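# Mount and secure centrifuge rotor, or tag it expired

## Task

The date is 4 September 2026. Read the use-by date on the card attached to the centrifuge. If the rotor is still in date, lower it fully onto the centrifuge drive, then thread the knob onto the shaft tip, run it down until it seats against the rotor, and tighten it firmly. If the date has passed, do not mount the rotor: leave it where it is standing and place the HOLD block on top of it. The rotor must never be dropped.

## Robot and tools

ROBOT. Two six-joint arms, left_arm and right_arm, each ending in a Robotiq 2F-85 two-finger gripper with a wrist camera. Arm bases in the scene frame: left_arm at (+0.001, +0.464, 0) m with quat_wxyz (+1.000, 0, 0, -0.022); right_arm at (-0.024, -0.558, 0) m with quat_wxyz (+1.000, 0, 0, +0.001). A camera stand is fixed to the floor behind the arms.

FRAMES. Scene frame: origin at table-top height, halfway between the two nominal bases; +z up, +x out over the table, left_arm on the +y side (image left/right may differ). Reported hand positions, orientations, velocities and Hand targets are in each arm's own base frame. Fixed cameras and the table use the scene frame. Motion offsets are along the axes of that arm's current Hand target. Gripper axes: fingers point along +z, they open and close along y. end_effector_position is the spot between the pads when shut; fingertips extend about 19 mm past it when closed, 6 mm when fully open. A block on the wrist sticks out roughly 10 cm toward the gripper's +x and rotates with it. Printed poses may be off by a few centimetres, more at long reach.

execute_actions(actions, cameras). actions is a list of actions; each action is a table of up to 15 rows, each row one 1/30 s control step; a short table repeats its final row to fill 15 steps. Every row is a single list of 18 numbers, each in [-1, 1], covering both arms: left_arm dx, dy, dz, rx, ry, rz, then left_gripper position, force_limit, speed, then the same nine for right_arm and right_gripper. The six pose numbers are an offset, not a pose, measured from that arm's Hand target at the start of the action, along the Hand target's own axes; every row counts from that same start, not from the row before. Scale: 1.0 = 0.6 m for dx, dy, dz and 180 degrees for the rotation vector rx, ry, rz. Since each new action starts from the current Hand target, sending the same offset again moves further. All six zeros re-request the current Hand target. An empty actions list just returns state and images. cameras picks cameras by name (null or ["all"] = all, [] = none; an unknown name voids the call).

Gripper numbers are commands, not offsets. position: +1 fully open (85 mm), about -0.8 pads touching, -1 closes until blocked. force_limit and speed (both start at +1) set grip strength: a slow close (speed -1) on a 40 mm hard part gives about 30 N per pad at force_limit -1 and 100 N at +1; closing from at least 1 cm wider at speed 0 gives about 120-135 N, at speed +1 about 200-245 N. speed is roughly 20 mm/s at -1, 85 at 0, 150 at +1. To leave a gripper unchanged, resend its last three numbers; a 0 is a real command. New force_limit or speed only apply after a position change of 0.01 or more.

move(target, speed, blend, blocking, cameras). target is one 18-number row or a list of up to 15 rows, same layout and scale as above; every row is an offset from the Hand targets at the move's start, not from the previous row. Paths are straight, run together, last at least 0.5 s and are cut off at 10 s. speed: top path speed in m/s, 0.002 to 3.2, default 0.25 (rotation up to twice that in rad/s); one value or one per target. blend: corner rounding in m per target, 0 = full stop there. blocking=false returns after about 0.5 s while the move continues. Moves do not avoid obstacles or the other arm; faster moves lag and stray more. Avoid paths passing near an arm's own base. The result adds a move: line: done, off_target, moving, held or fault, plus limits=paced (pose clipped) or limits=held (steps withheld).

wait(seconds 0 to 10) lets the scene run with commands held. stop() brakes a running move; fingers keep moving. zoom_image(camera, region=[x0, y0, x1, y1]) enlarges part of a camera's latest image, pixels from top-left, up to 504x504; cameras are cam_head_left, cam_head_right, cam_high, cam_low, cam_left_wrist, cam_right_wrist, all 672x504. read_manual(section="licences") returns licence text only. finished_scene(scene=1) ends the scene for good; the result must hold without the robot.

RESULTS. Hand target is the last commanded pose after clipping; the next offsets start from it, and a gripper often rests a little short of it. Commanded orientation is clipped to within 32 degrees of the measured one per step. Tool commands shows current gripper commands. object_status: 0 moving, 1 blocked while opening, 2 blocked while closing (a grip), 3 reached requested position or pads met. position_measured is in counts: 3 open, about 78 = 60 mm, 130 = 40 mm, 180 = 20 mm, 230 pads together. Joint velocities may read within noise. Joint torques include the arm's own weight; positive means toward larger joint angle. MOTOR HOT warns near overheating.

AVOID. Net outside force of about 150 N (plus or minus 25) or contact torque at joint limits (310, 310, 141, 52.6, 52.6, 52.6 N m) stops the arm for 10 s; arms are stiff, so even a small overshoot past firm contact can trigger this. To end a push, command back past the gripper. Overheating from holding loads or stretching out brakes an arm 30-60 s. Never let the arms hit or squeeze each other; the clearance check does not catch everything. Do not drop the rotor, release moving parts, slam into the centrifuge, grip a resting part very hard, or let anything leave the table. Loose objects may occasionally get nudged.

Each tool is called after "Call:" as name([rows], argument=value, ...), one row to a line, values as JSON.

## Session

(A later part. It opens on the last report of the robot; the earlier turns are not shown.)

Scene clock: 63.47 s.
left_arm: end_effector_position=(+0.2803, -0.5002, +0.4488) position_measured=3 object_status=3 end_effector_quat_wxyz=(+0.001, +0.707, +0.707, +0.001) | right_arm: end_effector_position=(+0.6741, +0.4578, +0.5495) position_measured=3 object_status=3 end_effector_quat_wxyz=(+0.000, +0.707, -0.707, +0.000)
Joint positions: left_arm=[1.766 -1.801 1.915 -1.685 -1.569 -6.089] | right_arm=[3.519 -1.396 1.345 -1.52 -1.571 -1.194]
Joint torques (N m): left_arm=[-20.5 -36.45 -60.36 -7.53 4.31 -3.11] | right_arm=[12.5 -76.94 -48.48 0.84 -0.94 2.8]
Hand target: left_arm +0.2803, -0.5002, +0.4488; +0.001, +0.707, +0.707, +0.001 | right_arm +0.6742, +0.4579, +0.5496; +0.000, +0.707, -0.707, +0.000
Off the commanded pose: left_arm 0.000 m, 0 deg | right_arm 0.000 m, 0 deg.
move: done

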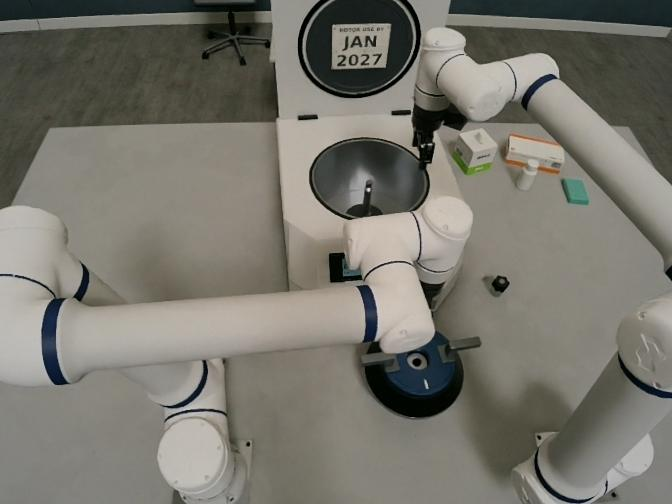

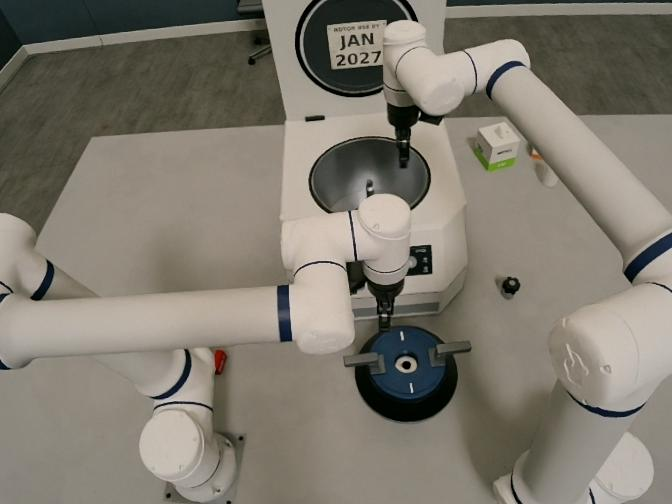

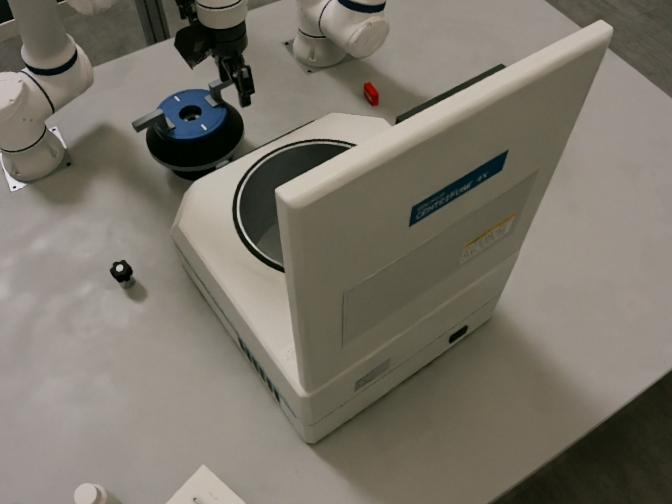

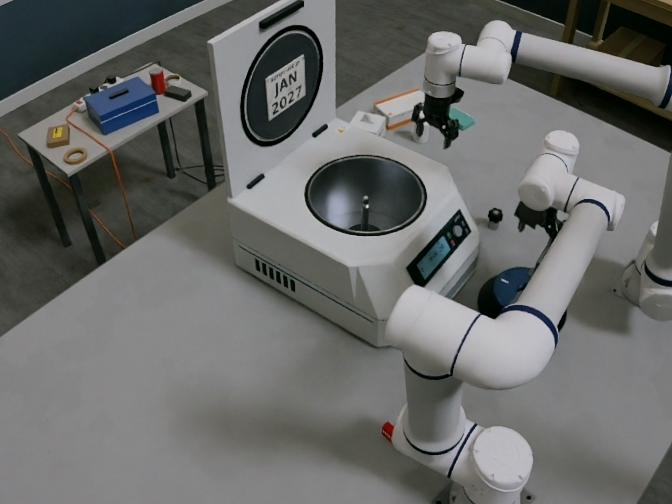

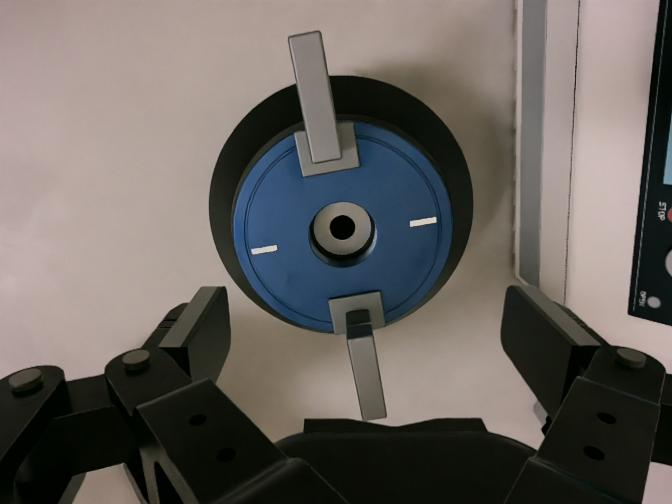

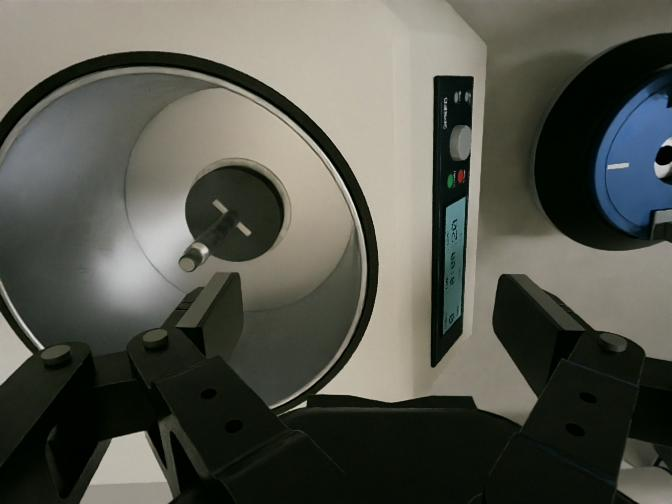

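Call:
move(target=[0.1233,-0.045,0.248,0,0,-0.0571,0.3,0,0,0.2232,0.631,0.4158,0,0,-0.0381,0.3,0,0], speed=0.4)

Scene clock: 84.27 s.
left_arm: end_effector_position=(+0.2542, -0.4261, +0.3000) position_measured=91 object_status=3 end_effector_quat_wxyz=(-0.001, +0.643, +0.766, -0.001) | right_arm: end_effector_position=(+0.2957, +0.3240, +0.3004) position_measured=91 object_status=3 end_effector_quat_wxyz=(+0.000, +0.748, -0.663, +0.000)
Joint positions: left_arm=[1.744 -1.883 2.242 -1.929 -1.573 -6.283] | right_arm=[3.556 -2.01 2.315 -1.876 -1.571 -1.276]
Joint torques (N m): left_arm=[11.38 -25.78 -56.31 -7.21 -2.77 -3.08] | right_arm=[-8.04 -33.63 -34.7 -1.04 2.82 -3.81]
Hand target: left_arm +0.2536, -0.4261, +0.3000; +0.001, +0.641, +0.768, +0.001 | right_arm +0.2955, +0.3238, +0.3003; +0.000, +0.748, -0.663, +0.000
Off the commanded pose: left_arm 0.001 m, 0 deg | right_arm 0.000 m, 0 deg.
joint sent to its limit (left arm) — joint 6 (wrist 3), lower limit. The joint targets still meet the commanded pose.
move: done

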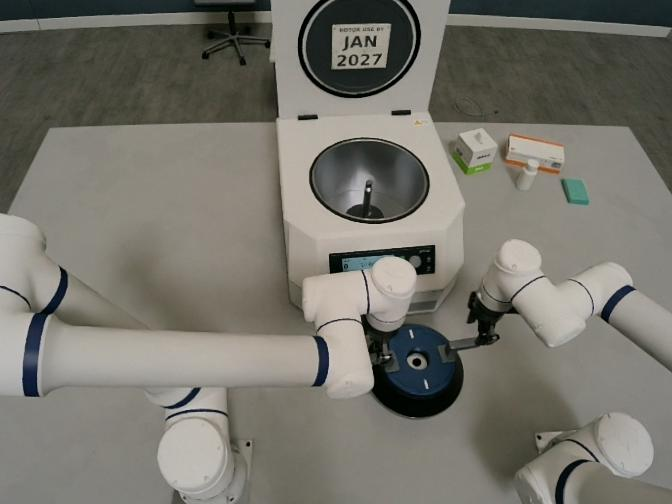

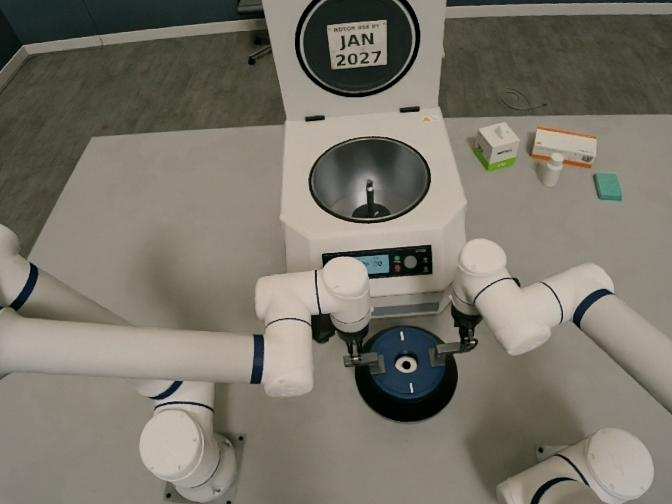

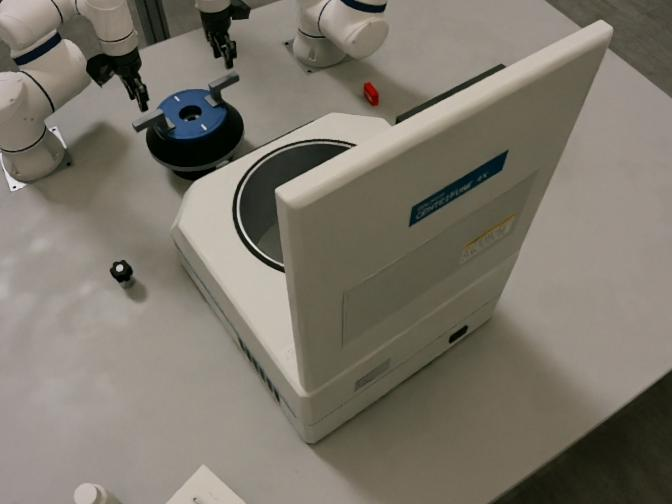

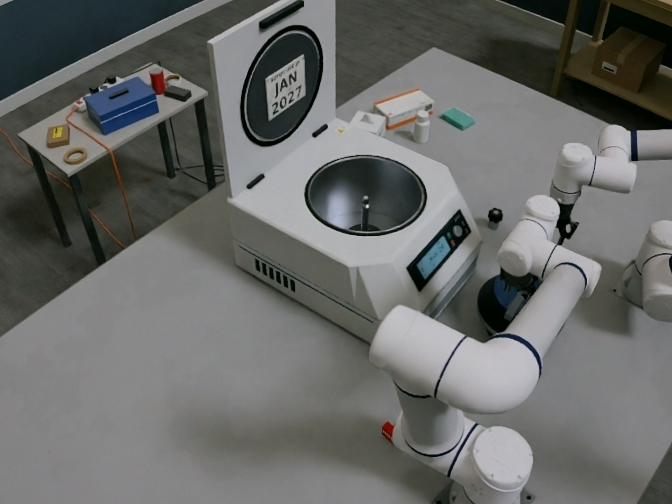

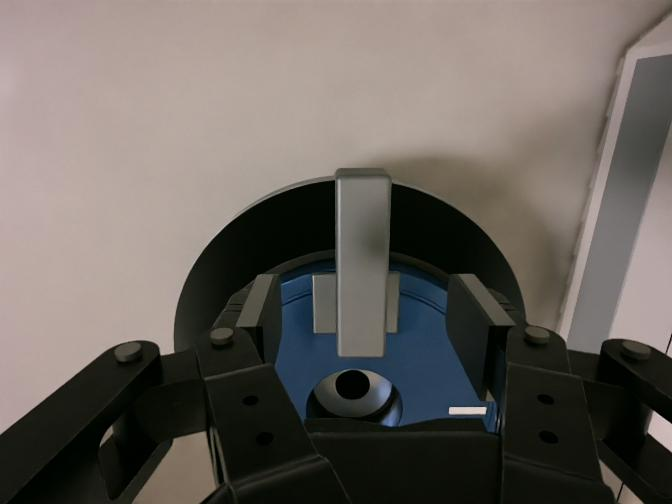

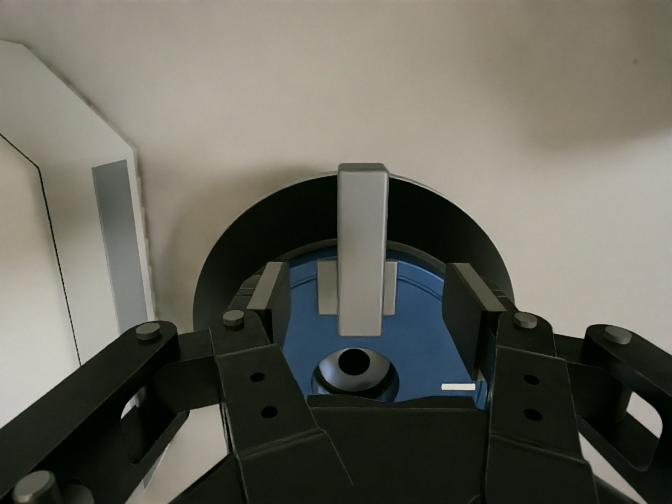

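Call:
move(target=[0,0.0058,0.1467,0,0,0.002,0.3,0,0,0,0.0025,0.1473,0,0,0,0.3,0,0], speed=0.12)

Scene clock: 89.90 s.
left_arm: end_effector_position=(+0.2572, -0.4254, +0.2121) position_measured=91 object_status=3 end_effector_quat_wxyz=(+0.001, +0.643, +0.766, +0.001) | right_arm: end_effector_position=(+0.2940, +0.3236, +0.2121) position_measured=91 object_status=3 end_effector_quat_wxyz=(+0.000, +0.748, -0.663, +0.000)
Joint positions: left_arm=[1.748 -1.797 2.356 -2.129 -1.569 -6.279] | right_arm=[3.557 -1.931 2.441 -2.08 -1.571 -1.275]
Joint torques (N m): left_arm=[9.84 -7.92 -51 -7.26 4.74 2.79] | right_arm=[11.43 0.14 -32.04 -4.09 -0.1 2.61]
Hand target: left_arm +0.2572, -0.4254, +0.2120; +0.001, +0.643, +0.766, +0.001 | right_arm +0.2940, +0.3236, +0.2119; +0.000, +0.748, -0.663, +0.000
Off the commanded pose: left_arm 0.000 m, 0 deg | right_arm 0.000 m, 0 deg.
move: done

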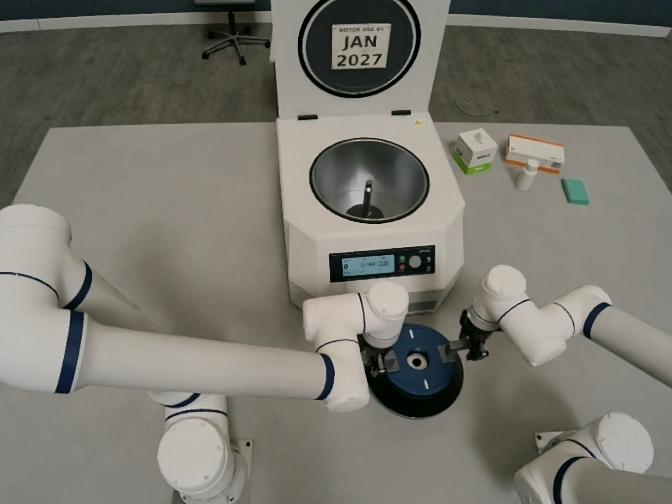

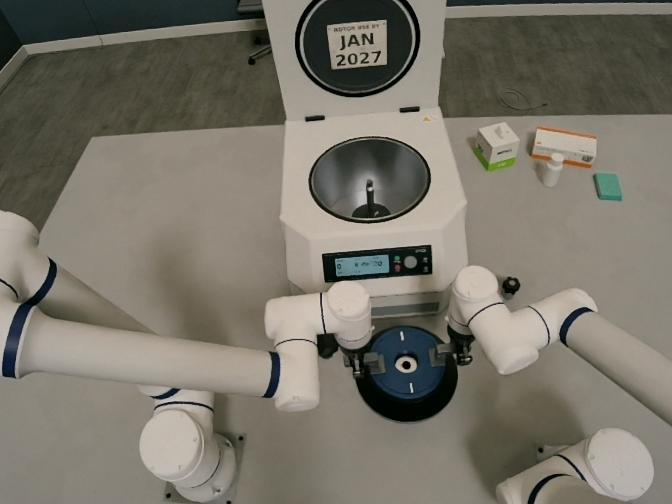

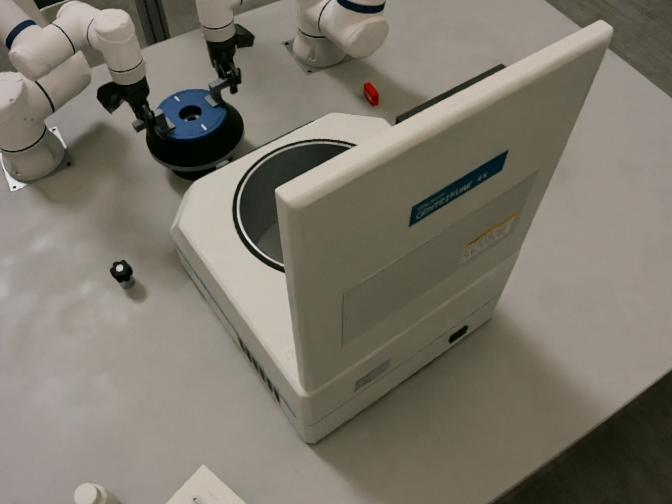

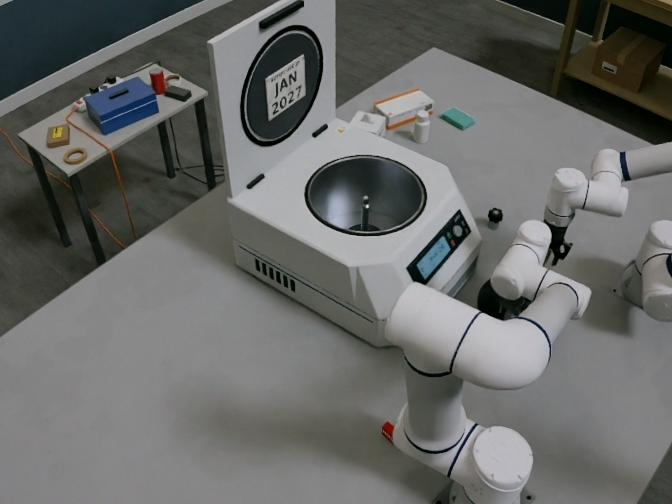

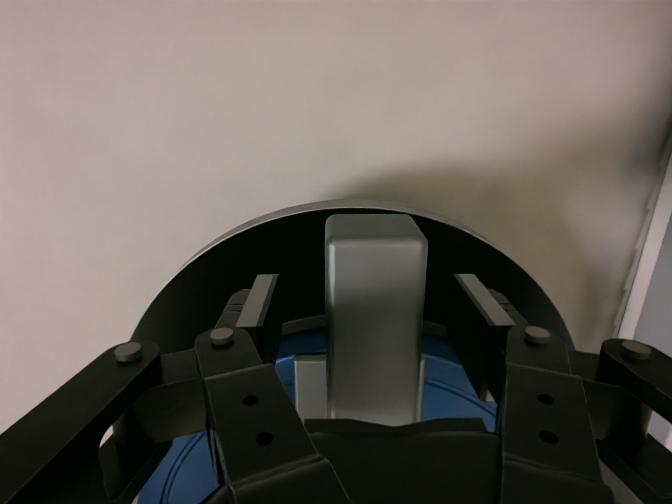

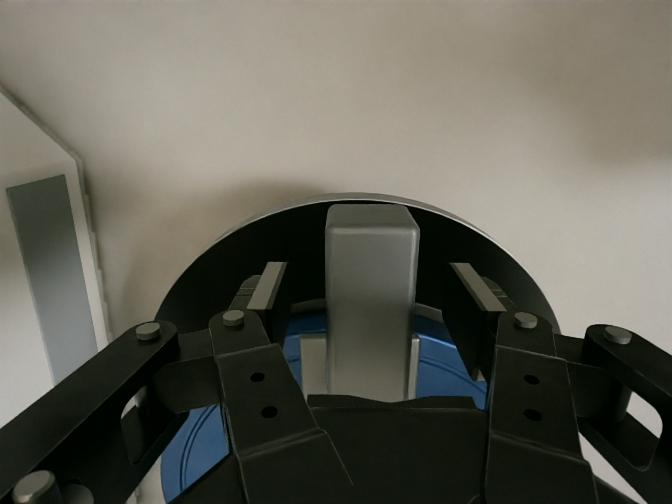

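Call:
move([
  [0,-0.0007,-0.0217,0,0,0,0.3,0,0,0,-0.0027,-0.0217,0,0,0,0.3,0,0],
  [0,-0.0007,-0.0217,0,0,0,-1,0,-1,0,-0.0027,-0.0217,0,0,0,-1,0,-1],
], speed=0.1)

Scene clock: 95.67 s.
left_arm: end_effector_position=(+0.2568, -0.4255, +0.2250) position_measured=172 object_status=0 end_effector_quat_wxyz=(+0.001, +0.643, +0.766, +0.001) | right_arm: end_effector_position=(+0.2956, +0.3238, +0.2250) position_measured=172 object_status=0 end_effector_quat_wxyz=(+0.000, +0.748, -0.663, +0.000)
Joint positions: left_arm=[1.747 -1.813 2.34 -2.098 -1.569 -6.28] | right_arm=[3.556 -1.943 2.422 -2.049 -1.571 -1.276]
Joint torques (N m): left_arm=[-18.5 -25.5 -69.41 -5.81 3.22 -1.33] | right_arm=[-9.95 -16.49 -42.95 -5.89 1.92 -2.76]
Hand target: left_arm +0.2568, -0.4255, +0.2250; +0.001, +0.643, +0.766, +0.001 | right_arm +0.2956, +0.3238, +0.2250; +0.000, +0.748, -0.663, +0.000
Off the commanded pose: left_arm 0.000 m, 0 deg | right_arm 0.000 m, 0 deg.
move: done

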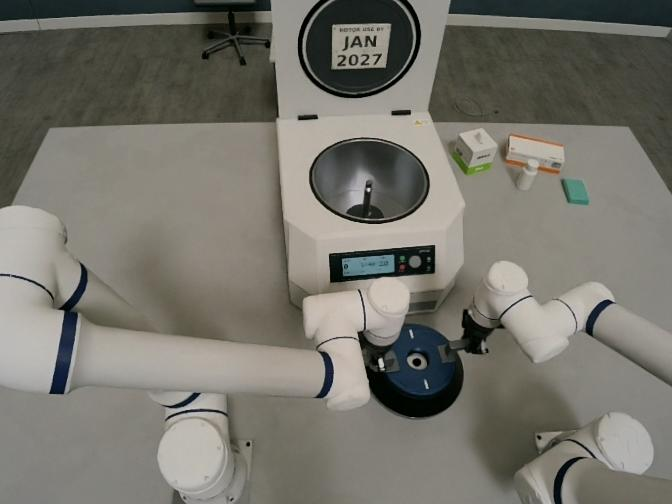

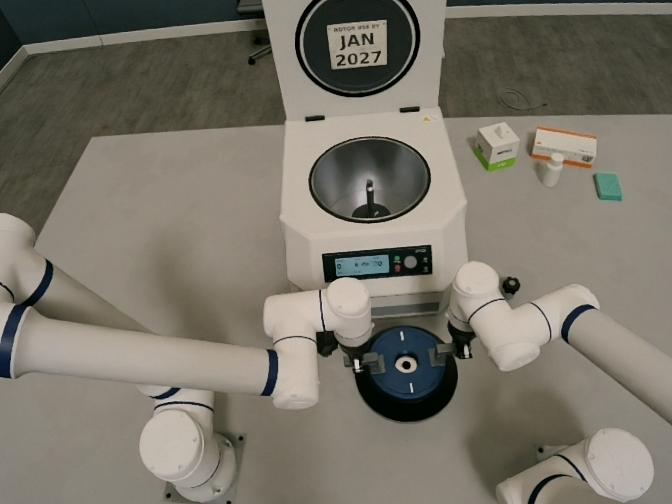

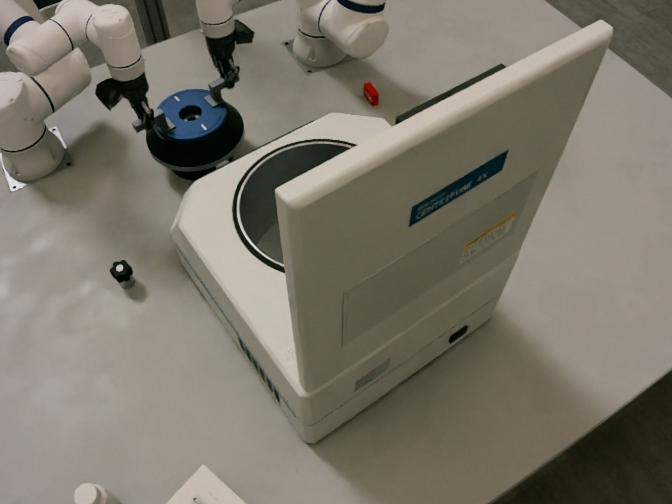

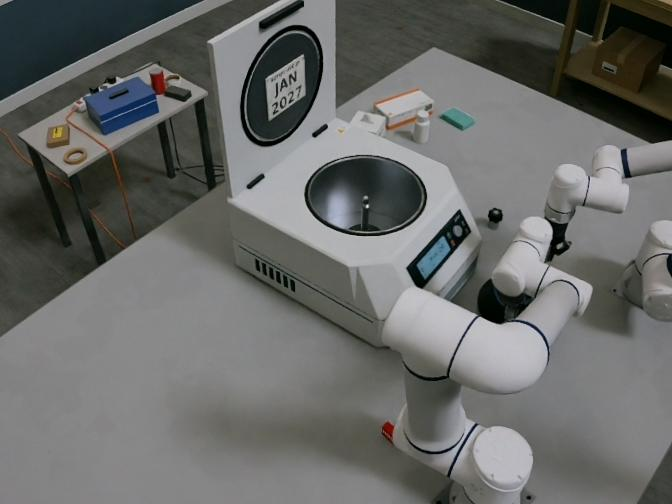

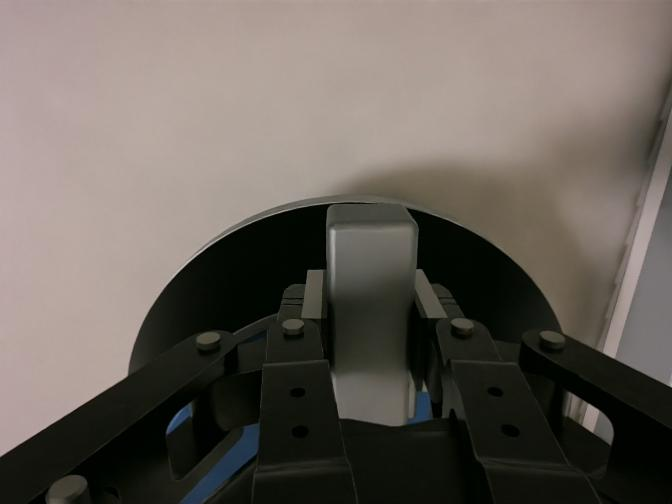

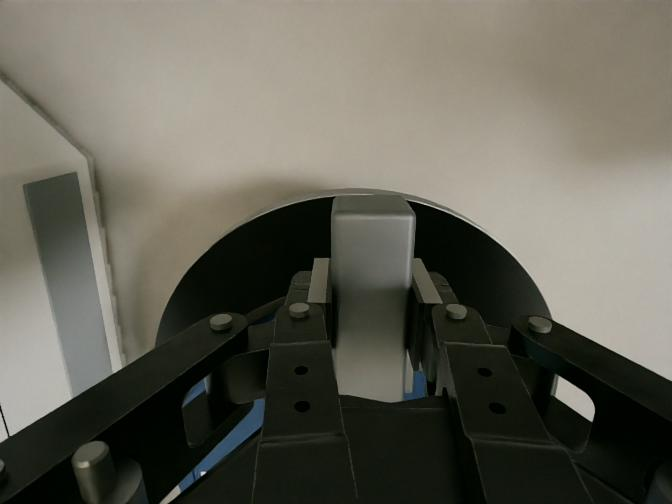

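Call:
wait(seconds=0.5, cameras=[])

Scene clock: 96.53 s.
left_arm: end_effector_position=(+0.2568, -0.4255, +0.2250) position_measured=172 object_status=2 end_effector_quat_wxyz=(+0.001, +0.643, +0.766, +0.001) | right_arm: end_effector_position=(+0.2956, +0.3238, +0.2250) position_measured=172 object_status=2 end_effector_quat_wxyz=(+0.000, +0.748, -0.663, +0.000)
Joint positions: left_arm=[1.747 -1.813 2.34 -2.098 -1.569 -6.28] | right_arm=[3.556 -1.943 2.422 -2.049 -1.571 -1.276]
Joint torques (N m): left_arm=[-17.03 -11.3 -57.55 -7.04 1.7 1.46] | right_arm=[-9.21 14.24 -35.51 -6.23 1.65 -0.97]
Hand target: left_arm +0.2568, -0.4255, +0.2250; +0.001, +0.643, +0.766, +0.001 | right_arm +0.2956, +0.3238, +0.2250; +0.000, +0.748, -0.663, +0.000
Tool commands: left_gripper/position=-1.0 left_gripper/force_limit=+0.0 left_gripper/speed=-1.0 right_gripper/position=-1.0 right_gripper/force_limit=+0.0 right_gripper/speed=-1.0
Off the commanded pose: left_arm 0.000 m, 0 deg | right_arm 0.000 m, 0 deg.
wait: 0.50 s; at rest from the start
No camera images: "cameras" was empty.

Call:
move([
  [0,0,0,0,0,0,0.3,0,0,0,0,0,0,0,0,0.3,0,0],
  [0,0,-0.125,0,0,0,0.3,0,0,0,0,-0.125,0,0,0,0.3,0,0],
], speed=0.2, cameras=["cam_left_wrist","cam_right_wrist"])

Call:
zoom_image(camera="cam_left_wrist", region=[270, 160, 480, 430])

Call:
zoom_image(camera="cam_right_wrist", region=[270, 150, 480, 410])

Scene clock: 118.17 s.
left_arm: end_effector_position=(+0.2566, -0.4256, +0.2998) position_measured=91 object_status=3 end_effector_quat_wxyz=(+0.001, +0.643, +0.766, +0.001) | right_arm: end_effector_position=(+0.2956, +0.3239, +0.2998) position_measured=91 object_status=3 end_effector_quat_wxyz=(+0.000, +0.748, -0.663, +0.000)
Joint positions: left_arm=[1.747 -1.882 2.242 -1.93 -1.569 -6.281] | right_arm=[3.556 -2.01 2.316 -1.877 -1.571 -1.276]
Joint torques (N m): left_arm=[-20.57 -32.68 -79.93 -2.94 2.06 -2.65] | right_arm=[-9.64 -35.97 -46.13 0.67 1.61 -3.59]
Hand target: left_arm +0.2566, -0.4256, +0.3000; +0.001, +0.643, +0.766, +0.001 | right_arm +0.2956, +0.3239, +0.3000; +0.000, +0.748, -0.663, +0.000
Off the commanded pose: left_arm 0.000 m, 0 deg | right_arm 0.000 m, 0 deg.
move: done
Images, in order (width x height): cam_left_wrist 672x504, cam_right_wrist 672x504.

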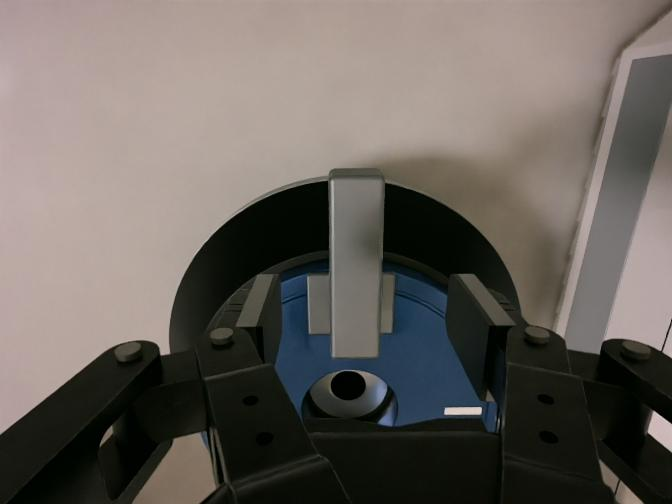

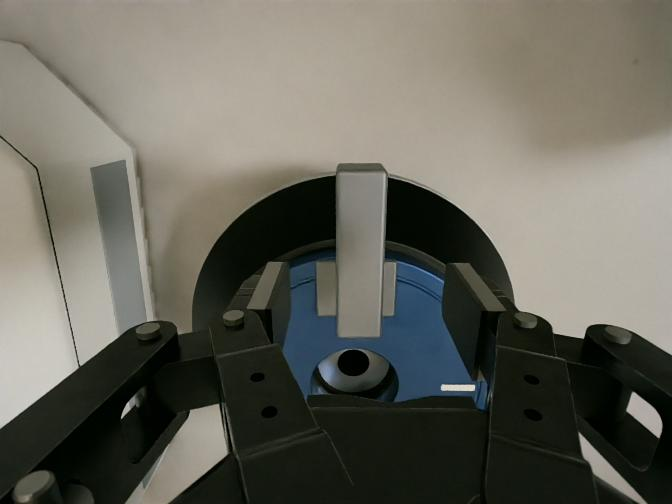

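Scaled by 1.867 from the camera's 672x504 image, which has a finer 960x720 frame.

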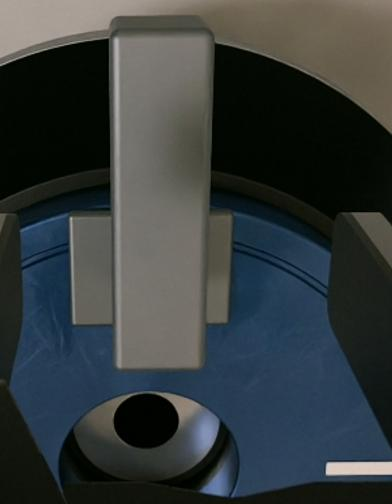

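Scaled by 1.938 from the camera's 672x504 image, which has a finer 960x720 frame.

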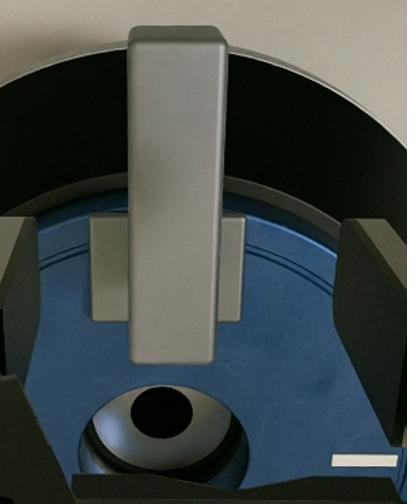

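Call:
move(target=[-0.0203,0.5606,-0.25,0,0,0.1517,0.3,0,0,-0.0637,-0.3849,-0.25,0,0,0.1517,0.3,0,0], speed=0.4, cameras=["cam_head_left"])

Scene clock: 124.47 s.
left_arm: end_effector_position=(+0.5895, -0.3796, +0.4507) position_measured=91 object_status=3 end_effector_quat_wxyz=(+0.000, +0.806, +0.592, +0.001) | right_arm: end_effector_position=(+0.5203, +0.3894, +0.4498) position_measured=91 object_status=3 end_effector_quat_wxyz=(+0.000, -0.570, +0.821, +0.000)
Joint positions: left_arm=[2.313 -1.58 1.72 -1.712 -1.569 -5.239] | right_arm=[3.508 -1.666 1.802 -1.707 -1.571 -0.848]
Joint torques (N m): left_arm=[11.46 -32.21 -84.63 -3.41 -2.96 2.74] | right_arm=[9.39 -41.98 -47.8 0.76 -1.38 2.87]
Hand target: left_arm +0.5897, -0.3796, +0.4507; +0.000, +0.806, +0.592, +0.001 | right_arm +0.5204, +0.3895, +0.4498; +0.000, -0.570, +0.821, +0.000
Off the commanded pose: left_arm 0.000 m, 0 deg | right_arm 0.000 m, 0 deg.
move: done
Images, in order (width x height): cam_head_left 672x504.

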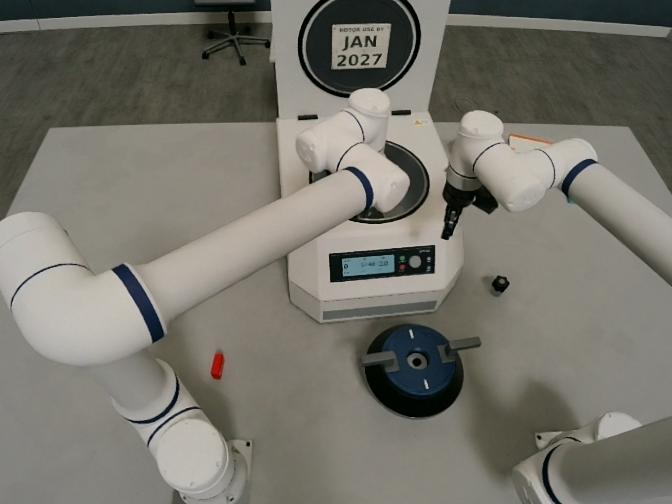

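Call:
move(target=[0.2405,0.5077,0,0,0,0.1516,0.3,0,0,-0.234,-0.3128,0,0,0,0.1516,0.3,0,0], speed=0.35)

Call:
zoom_image(camera="cam_left_wrist", region=[250, 200, 460, 430])

Call:
zoom_image(camera="cam_right_wrist", region=[250, 190, 460, 410])

Scene clock: 127.53 s.
left_arm: end_effector_position=(+0.9234, -0.3328, +0.4515) position_measured=91 object_status=3 end_effector_quat_wxyz=(+0.000, +0.923, +0.386, +0.001) | right_arm: end_effector_position=(+0.7452, +0.4554, +0.4497) position_measured=91 object_status=3 end_effector_quat_wxyz=(+0.000, -0.361, +0.933, +0.000)
Joint positions: left_arm=[2.613 -1.106 1.129 -1.596 -1.569 -4.462] | right_arm=[3.486 -1.292 1.392 -1.67 -1.571 -0.394]
Joint torques (N m): left_arm=[10.64 -64.73 -85.13 -3.82 -2.68 2.86] | right_arm=[8.1 -88.22 -48.72 0.72 -1.06 2.83]
Hand target: left_arm +0.9235, -0.3328, +0.4515; +0.000, +0.923, +0.386, +0.001 | right_arm +0.7453, +0.4555, +0.4497; +0.000, -0.361, +0.933, +0.000
Off the commanded pose: left_arm 0.000 m, 0 deg | right_arm 0.000 m, 0 deg.
move: done

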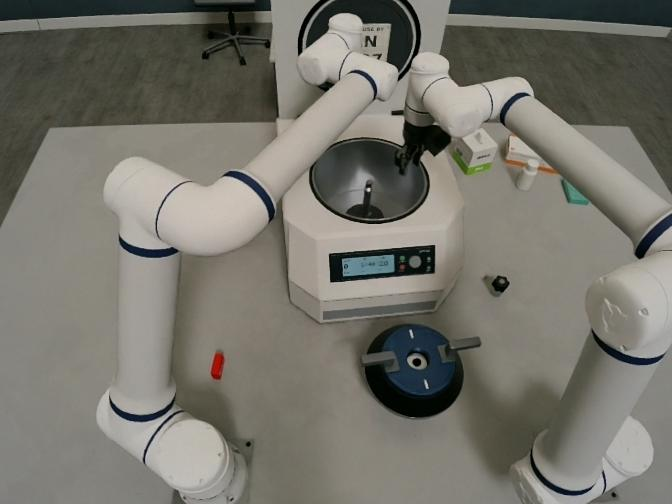

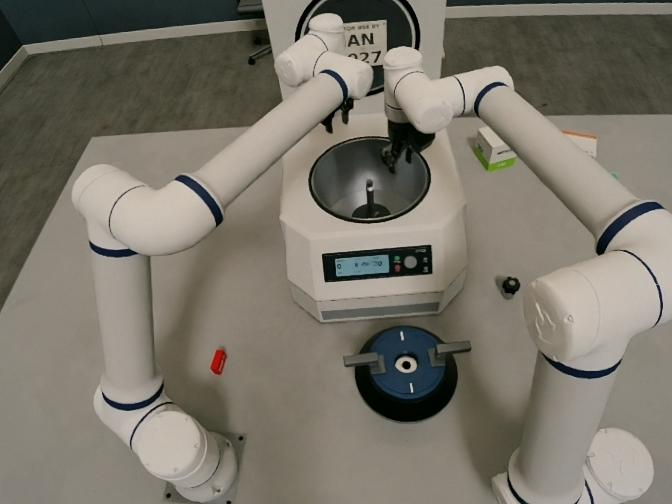

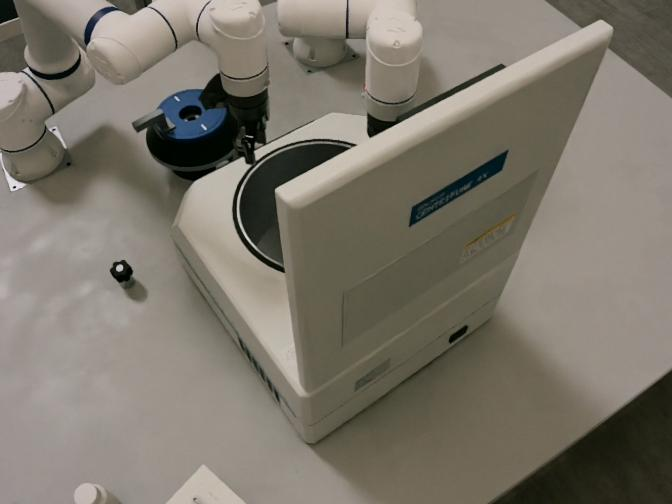

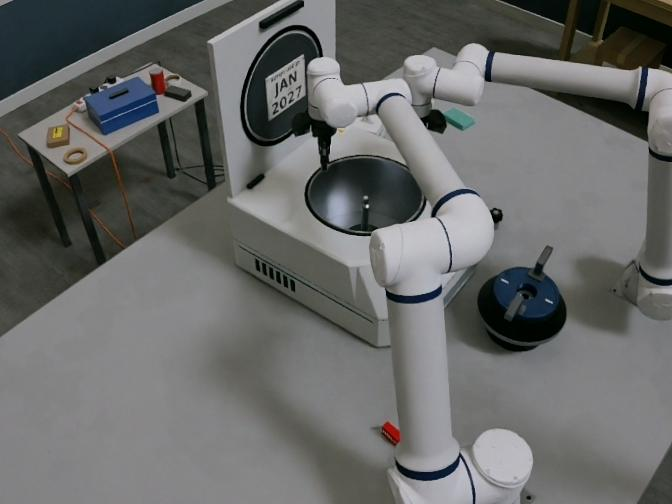

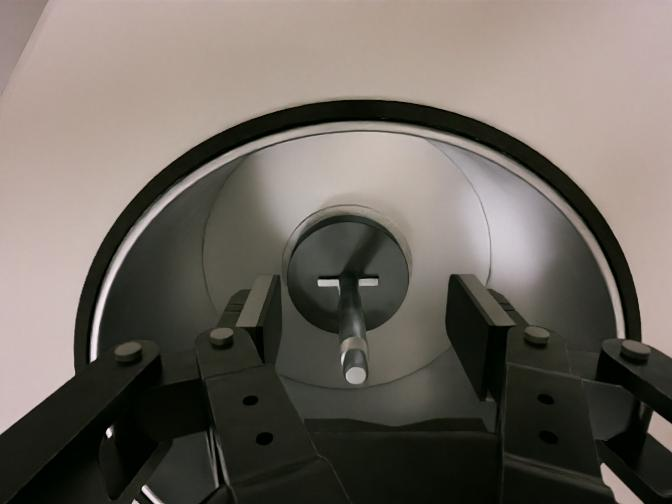

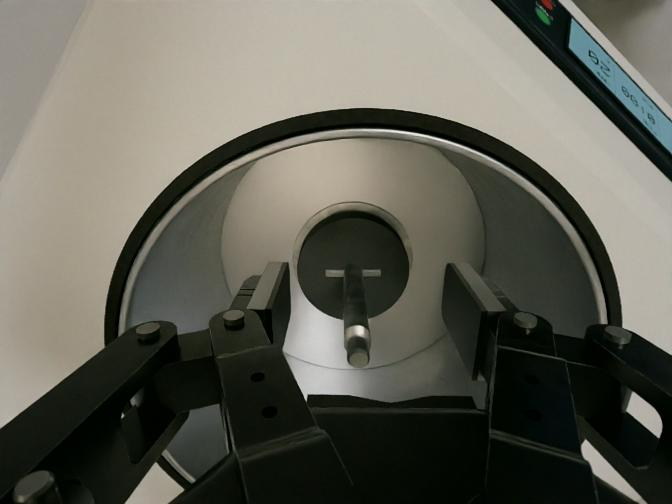

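Scaled by 2.191 from the camera's 672x504 image, which has a finer 960x720 frame.

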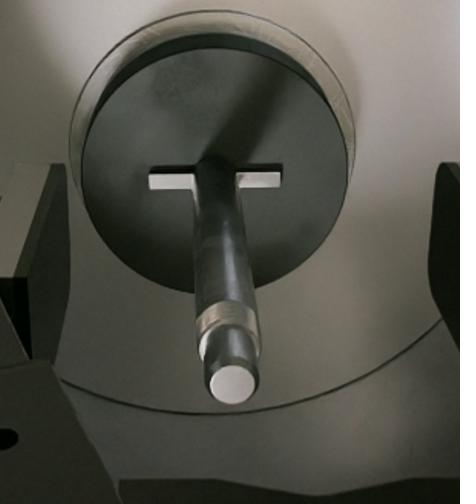

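Scaled by 2.291 from the camera's 672x504 image, which has a finer 960x720 frame.

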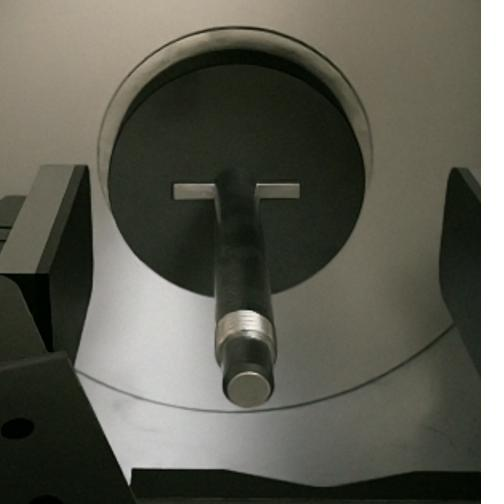

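Call:
move(target=[0,0,-0.25,0,0,0,0.3,0,0,0,0,-0.25,0,0,0,0.3,0,0], speed=0.35, cameras=["cam_left_wrist","cam_right_wrist"])

Call:
zoom_image(camera="cam_left_wrist", region=[280, 200, 420, 340])

Call:
zoom_image(camera="cam_right_wrist", region=[280, 190, 420, 330])

Scene clock: 135.00 s.
left_arm: end_effector_position=(+0.9231, -0.3329, +0.6014) position_measured=91 object_status=3 end_effector_quat_wxyz=(+0.000, +0.923, +0.385, +0.001) | right_arm: end_effector_position=(+0.7453, +0.4555, +0.5996) position_measured=91 object_status=3 end_effector_quat_wxyz=(+0.000, -0.361, +0.933, +0.000)
Joint positions: left_arm=[2.613 -1.071 0.813 -1.314 -1.569 -4.462] | right_arm=[3.486 -1.283 1.117 -1.404 -1.571 -0.394]
Joint torques (N m): left_arm=[5.38 -65.29 -82.1 -3.84 -2.7 2.76] | right_arm=[8.85 -87.16 -47.77 0.62 -0.92 0.3]
Hand target: left_arm +0.9232, -0.3329, +0.6015; +0.000, +0.923, +0.386, +0.001 | right_arm +0.7454, +0.4556, +0.5997; +0.000, -0.361, +0.933, +0.000
Off the commanded pose: left_arm 0.000 m, 0 deg | right_arm 0.000 m, 0 deg.
move: done
Images, in order (width x height): cam_left_wrist 672x504, cam_right_wrist 672x504.

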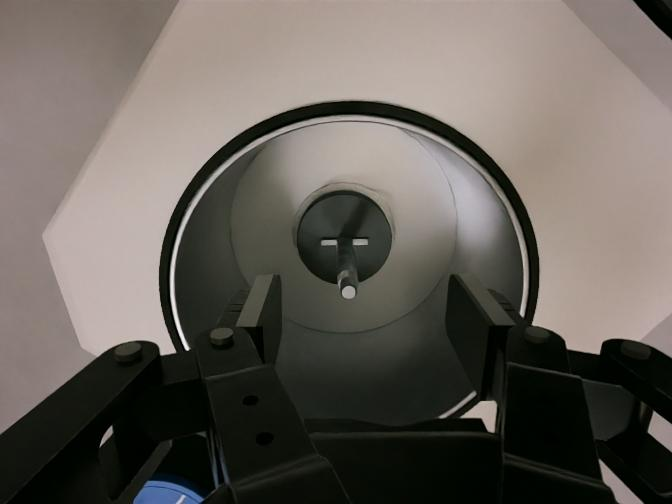

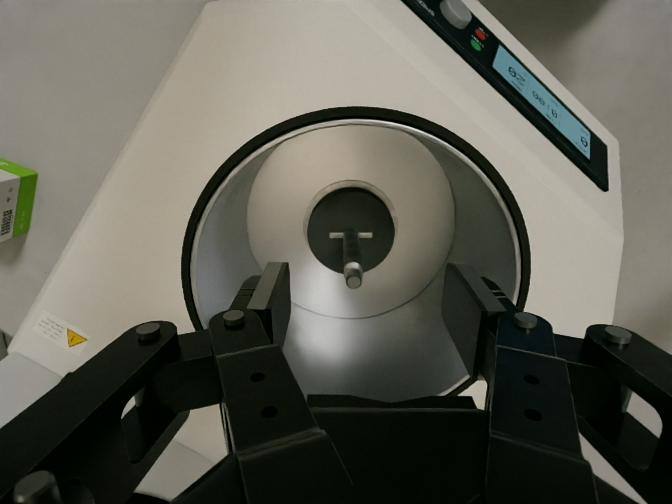

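Scaled by 3.600 from the camera's 672x504 image, which has a finer 960x720 frame.

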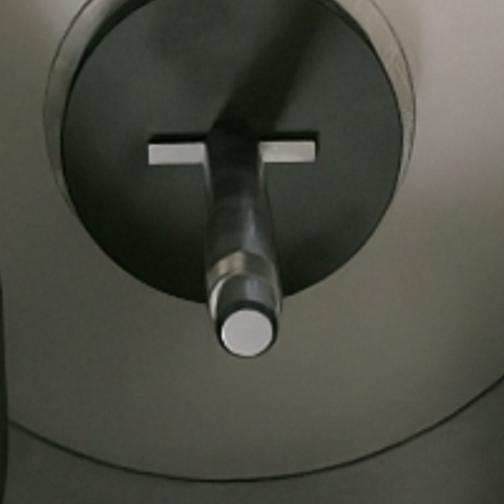

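Scaled by 3.600 from the camera's 672x504 image, which has a finer 960x720 frame.

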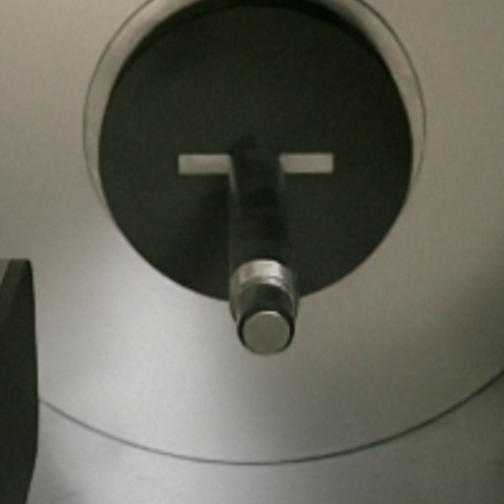

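Call:
move(target=[-0.8912,-0.683,0.2525,0,0,-0.303,0.3,0,0,0.7027,0.3425,0.2495,0,0,-0.3033,0.3,0,0], speed=0.5, cameras=["cam_left_wrist","cam_right_wrist"])

Call:
zoom_image(camera="cam_left_wrist", region=[280, 220, 420, 340])

Call:
zoom_image(camera="cam_right_wrist", region=[280, 210, 420, 330])

Scene clock: 141.23 s.
left_arm: end_effector_position=(+0.2562, -0.4252, +0.4485) position_measured=91 object_status=3 end_effector_quat_wxyz=(+0.001, +0.644, +0.765, +0.001) | right_arm: end_effector_position=(+0.2951, +0.3240, +0.4503) position_measured=91 object_status=3 end_effector_quat_wxyz=(+0.000, +0.748, -0.664, +0.000)
Joint positions: left_arm=[1.746 -1.944 2.013 -1.64 -1.569 -6.28] | right_arm=[3.557 -2.058 2.073 -1.585 -1.571 -1.275]
Joint torques (N m): left_arm=[-21.16 -26.58 -60.7 -3.62 4.48 -2.94] | right_arm=[12.22 -34.5 -36.27 0.83 2.74 -3.64]
Hand target: left_arm +0.2562, -0.4252, +0.4485; +0.001, +0.644, +0.765, +0.001 | right_arm +0.2951, +0.3240, +0.4503; +0.000, +0.748, -0.663, +0.000
Off the commanded pose: left_arm 0.000 m, 0 deg | right_arm 0.000 m, 0 deg.
move: done
Images, in order (width x height): cam_left_wrist 672x504, cam_right_wrist 672x504.

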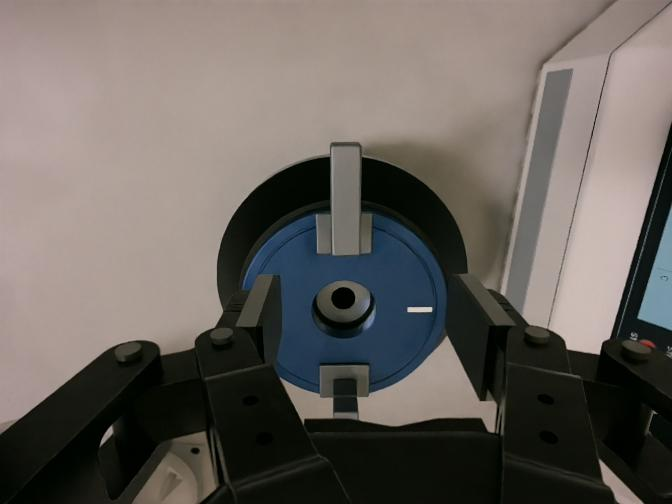

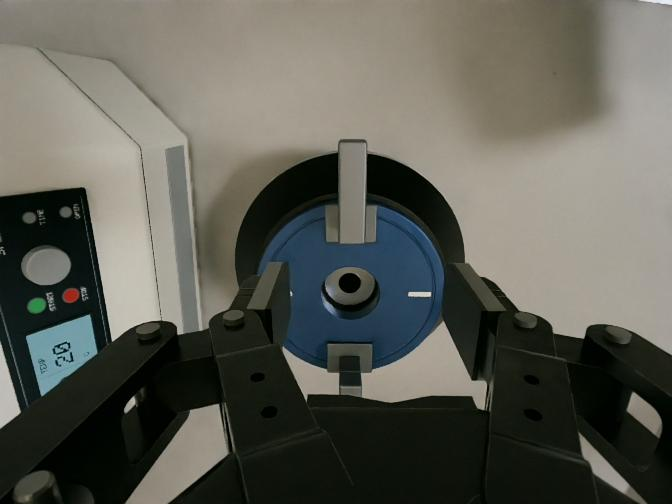

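Scaled by 3.600 from the camera's 672x504 image, which has a finer 960x720 frame.

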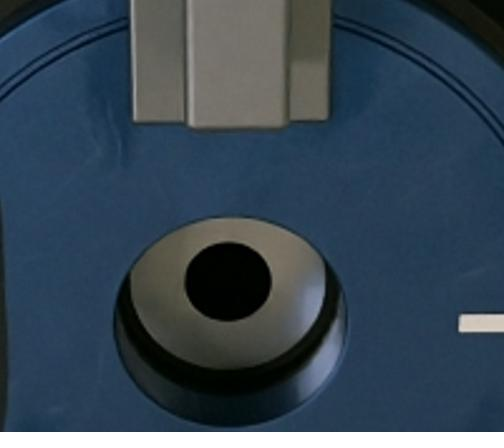

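Scaled by 3.600 from the camera's 672x504 image, which has a finer 960x720 frame.

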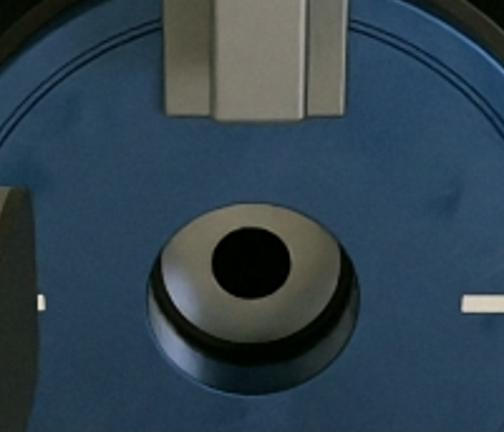

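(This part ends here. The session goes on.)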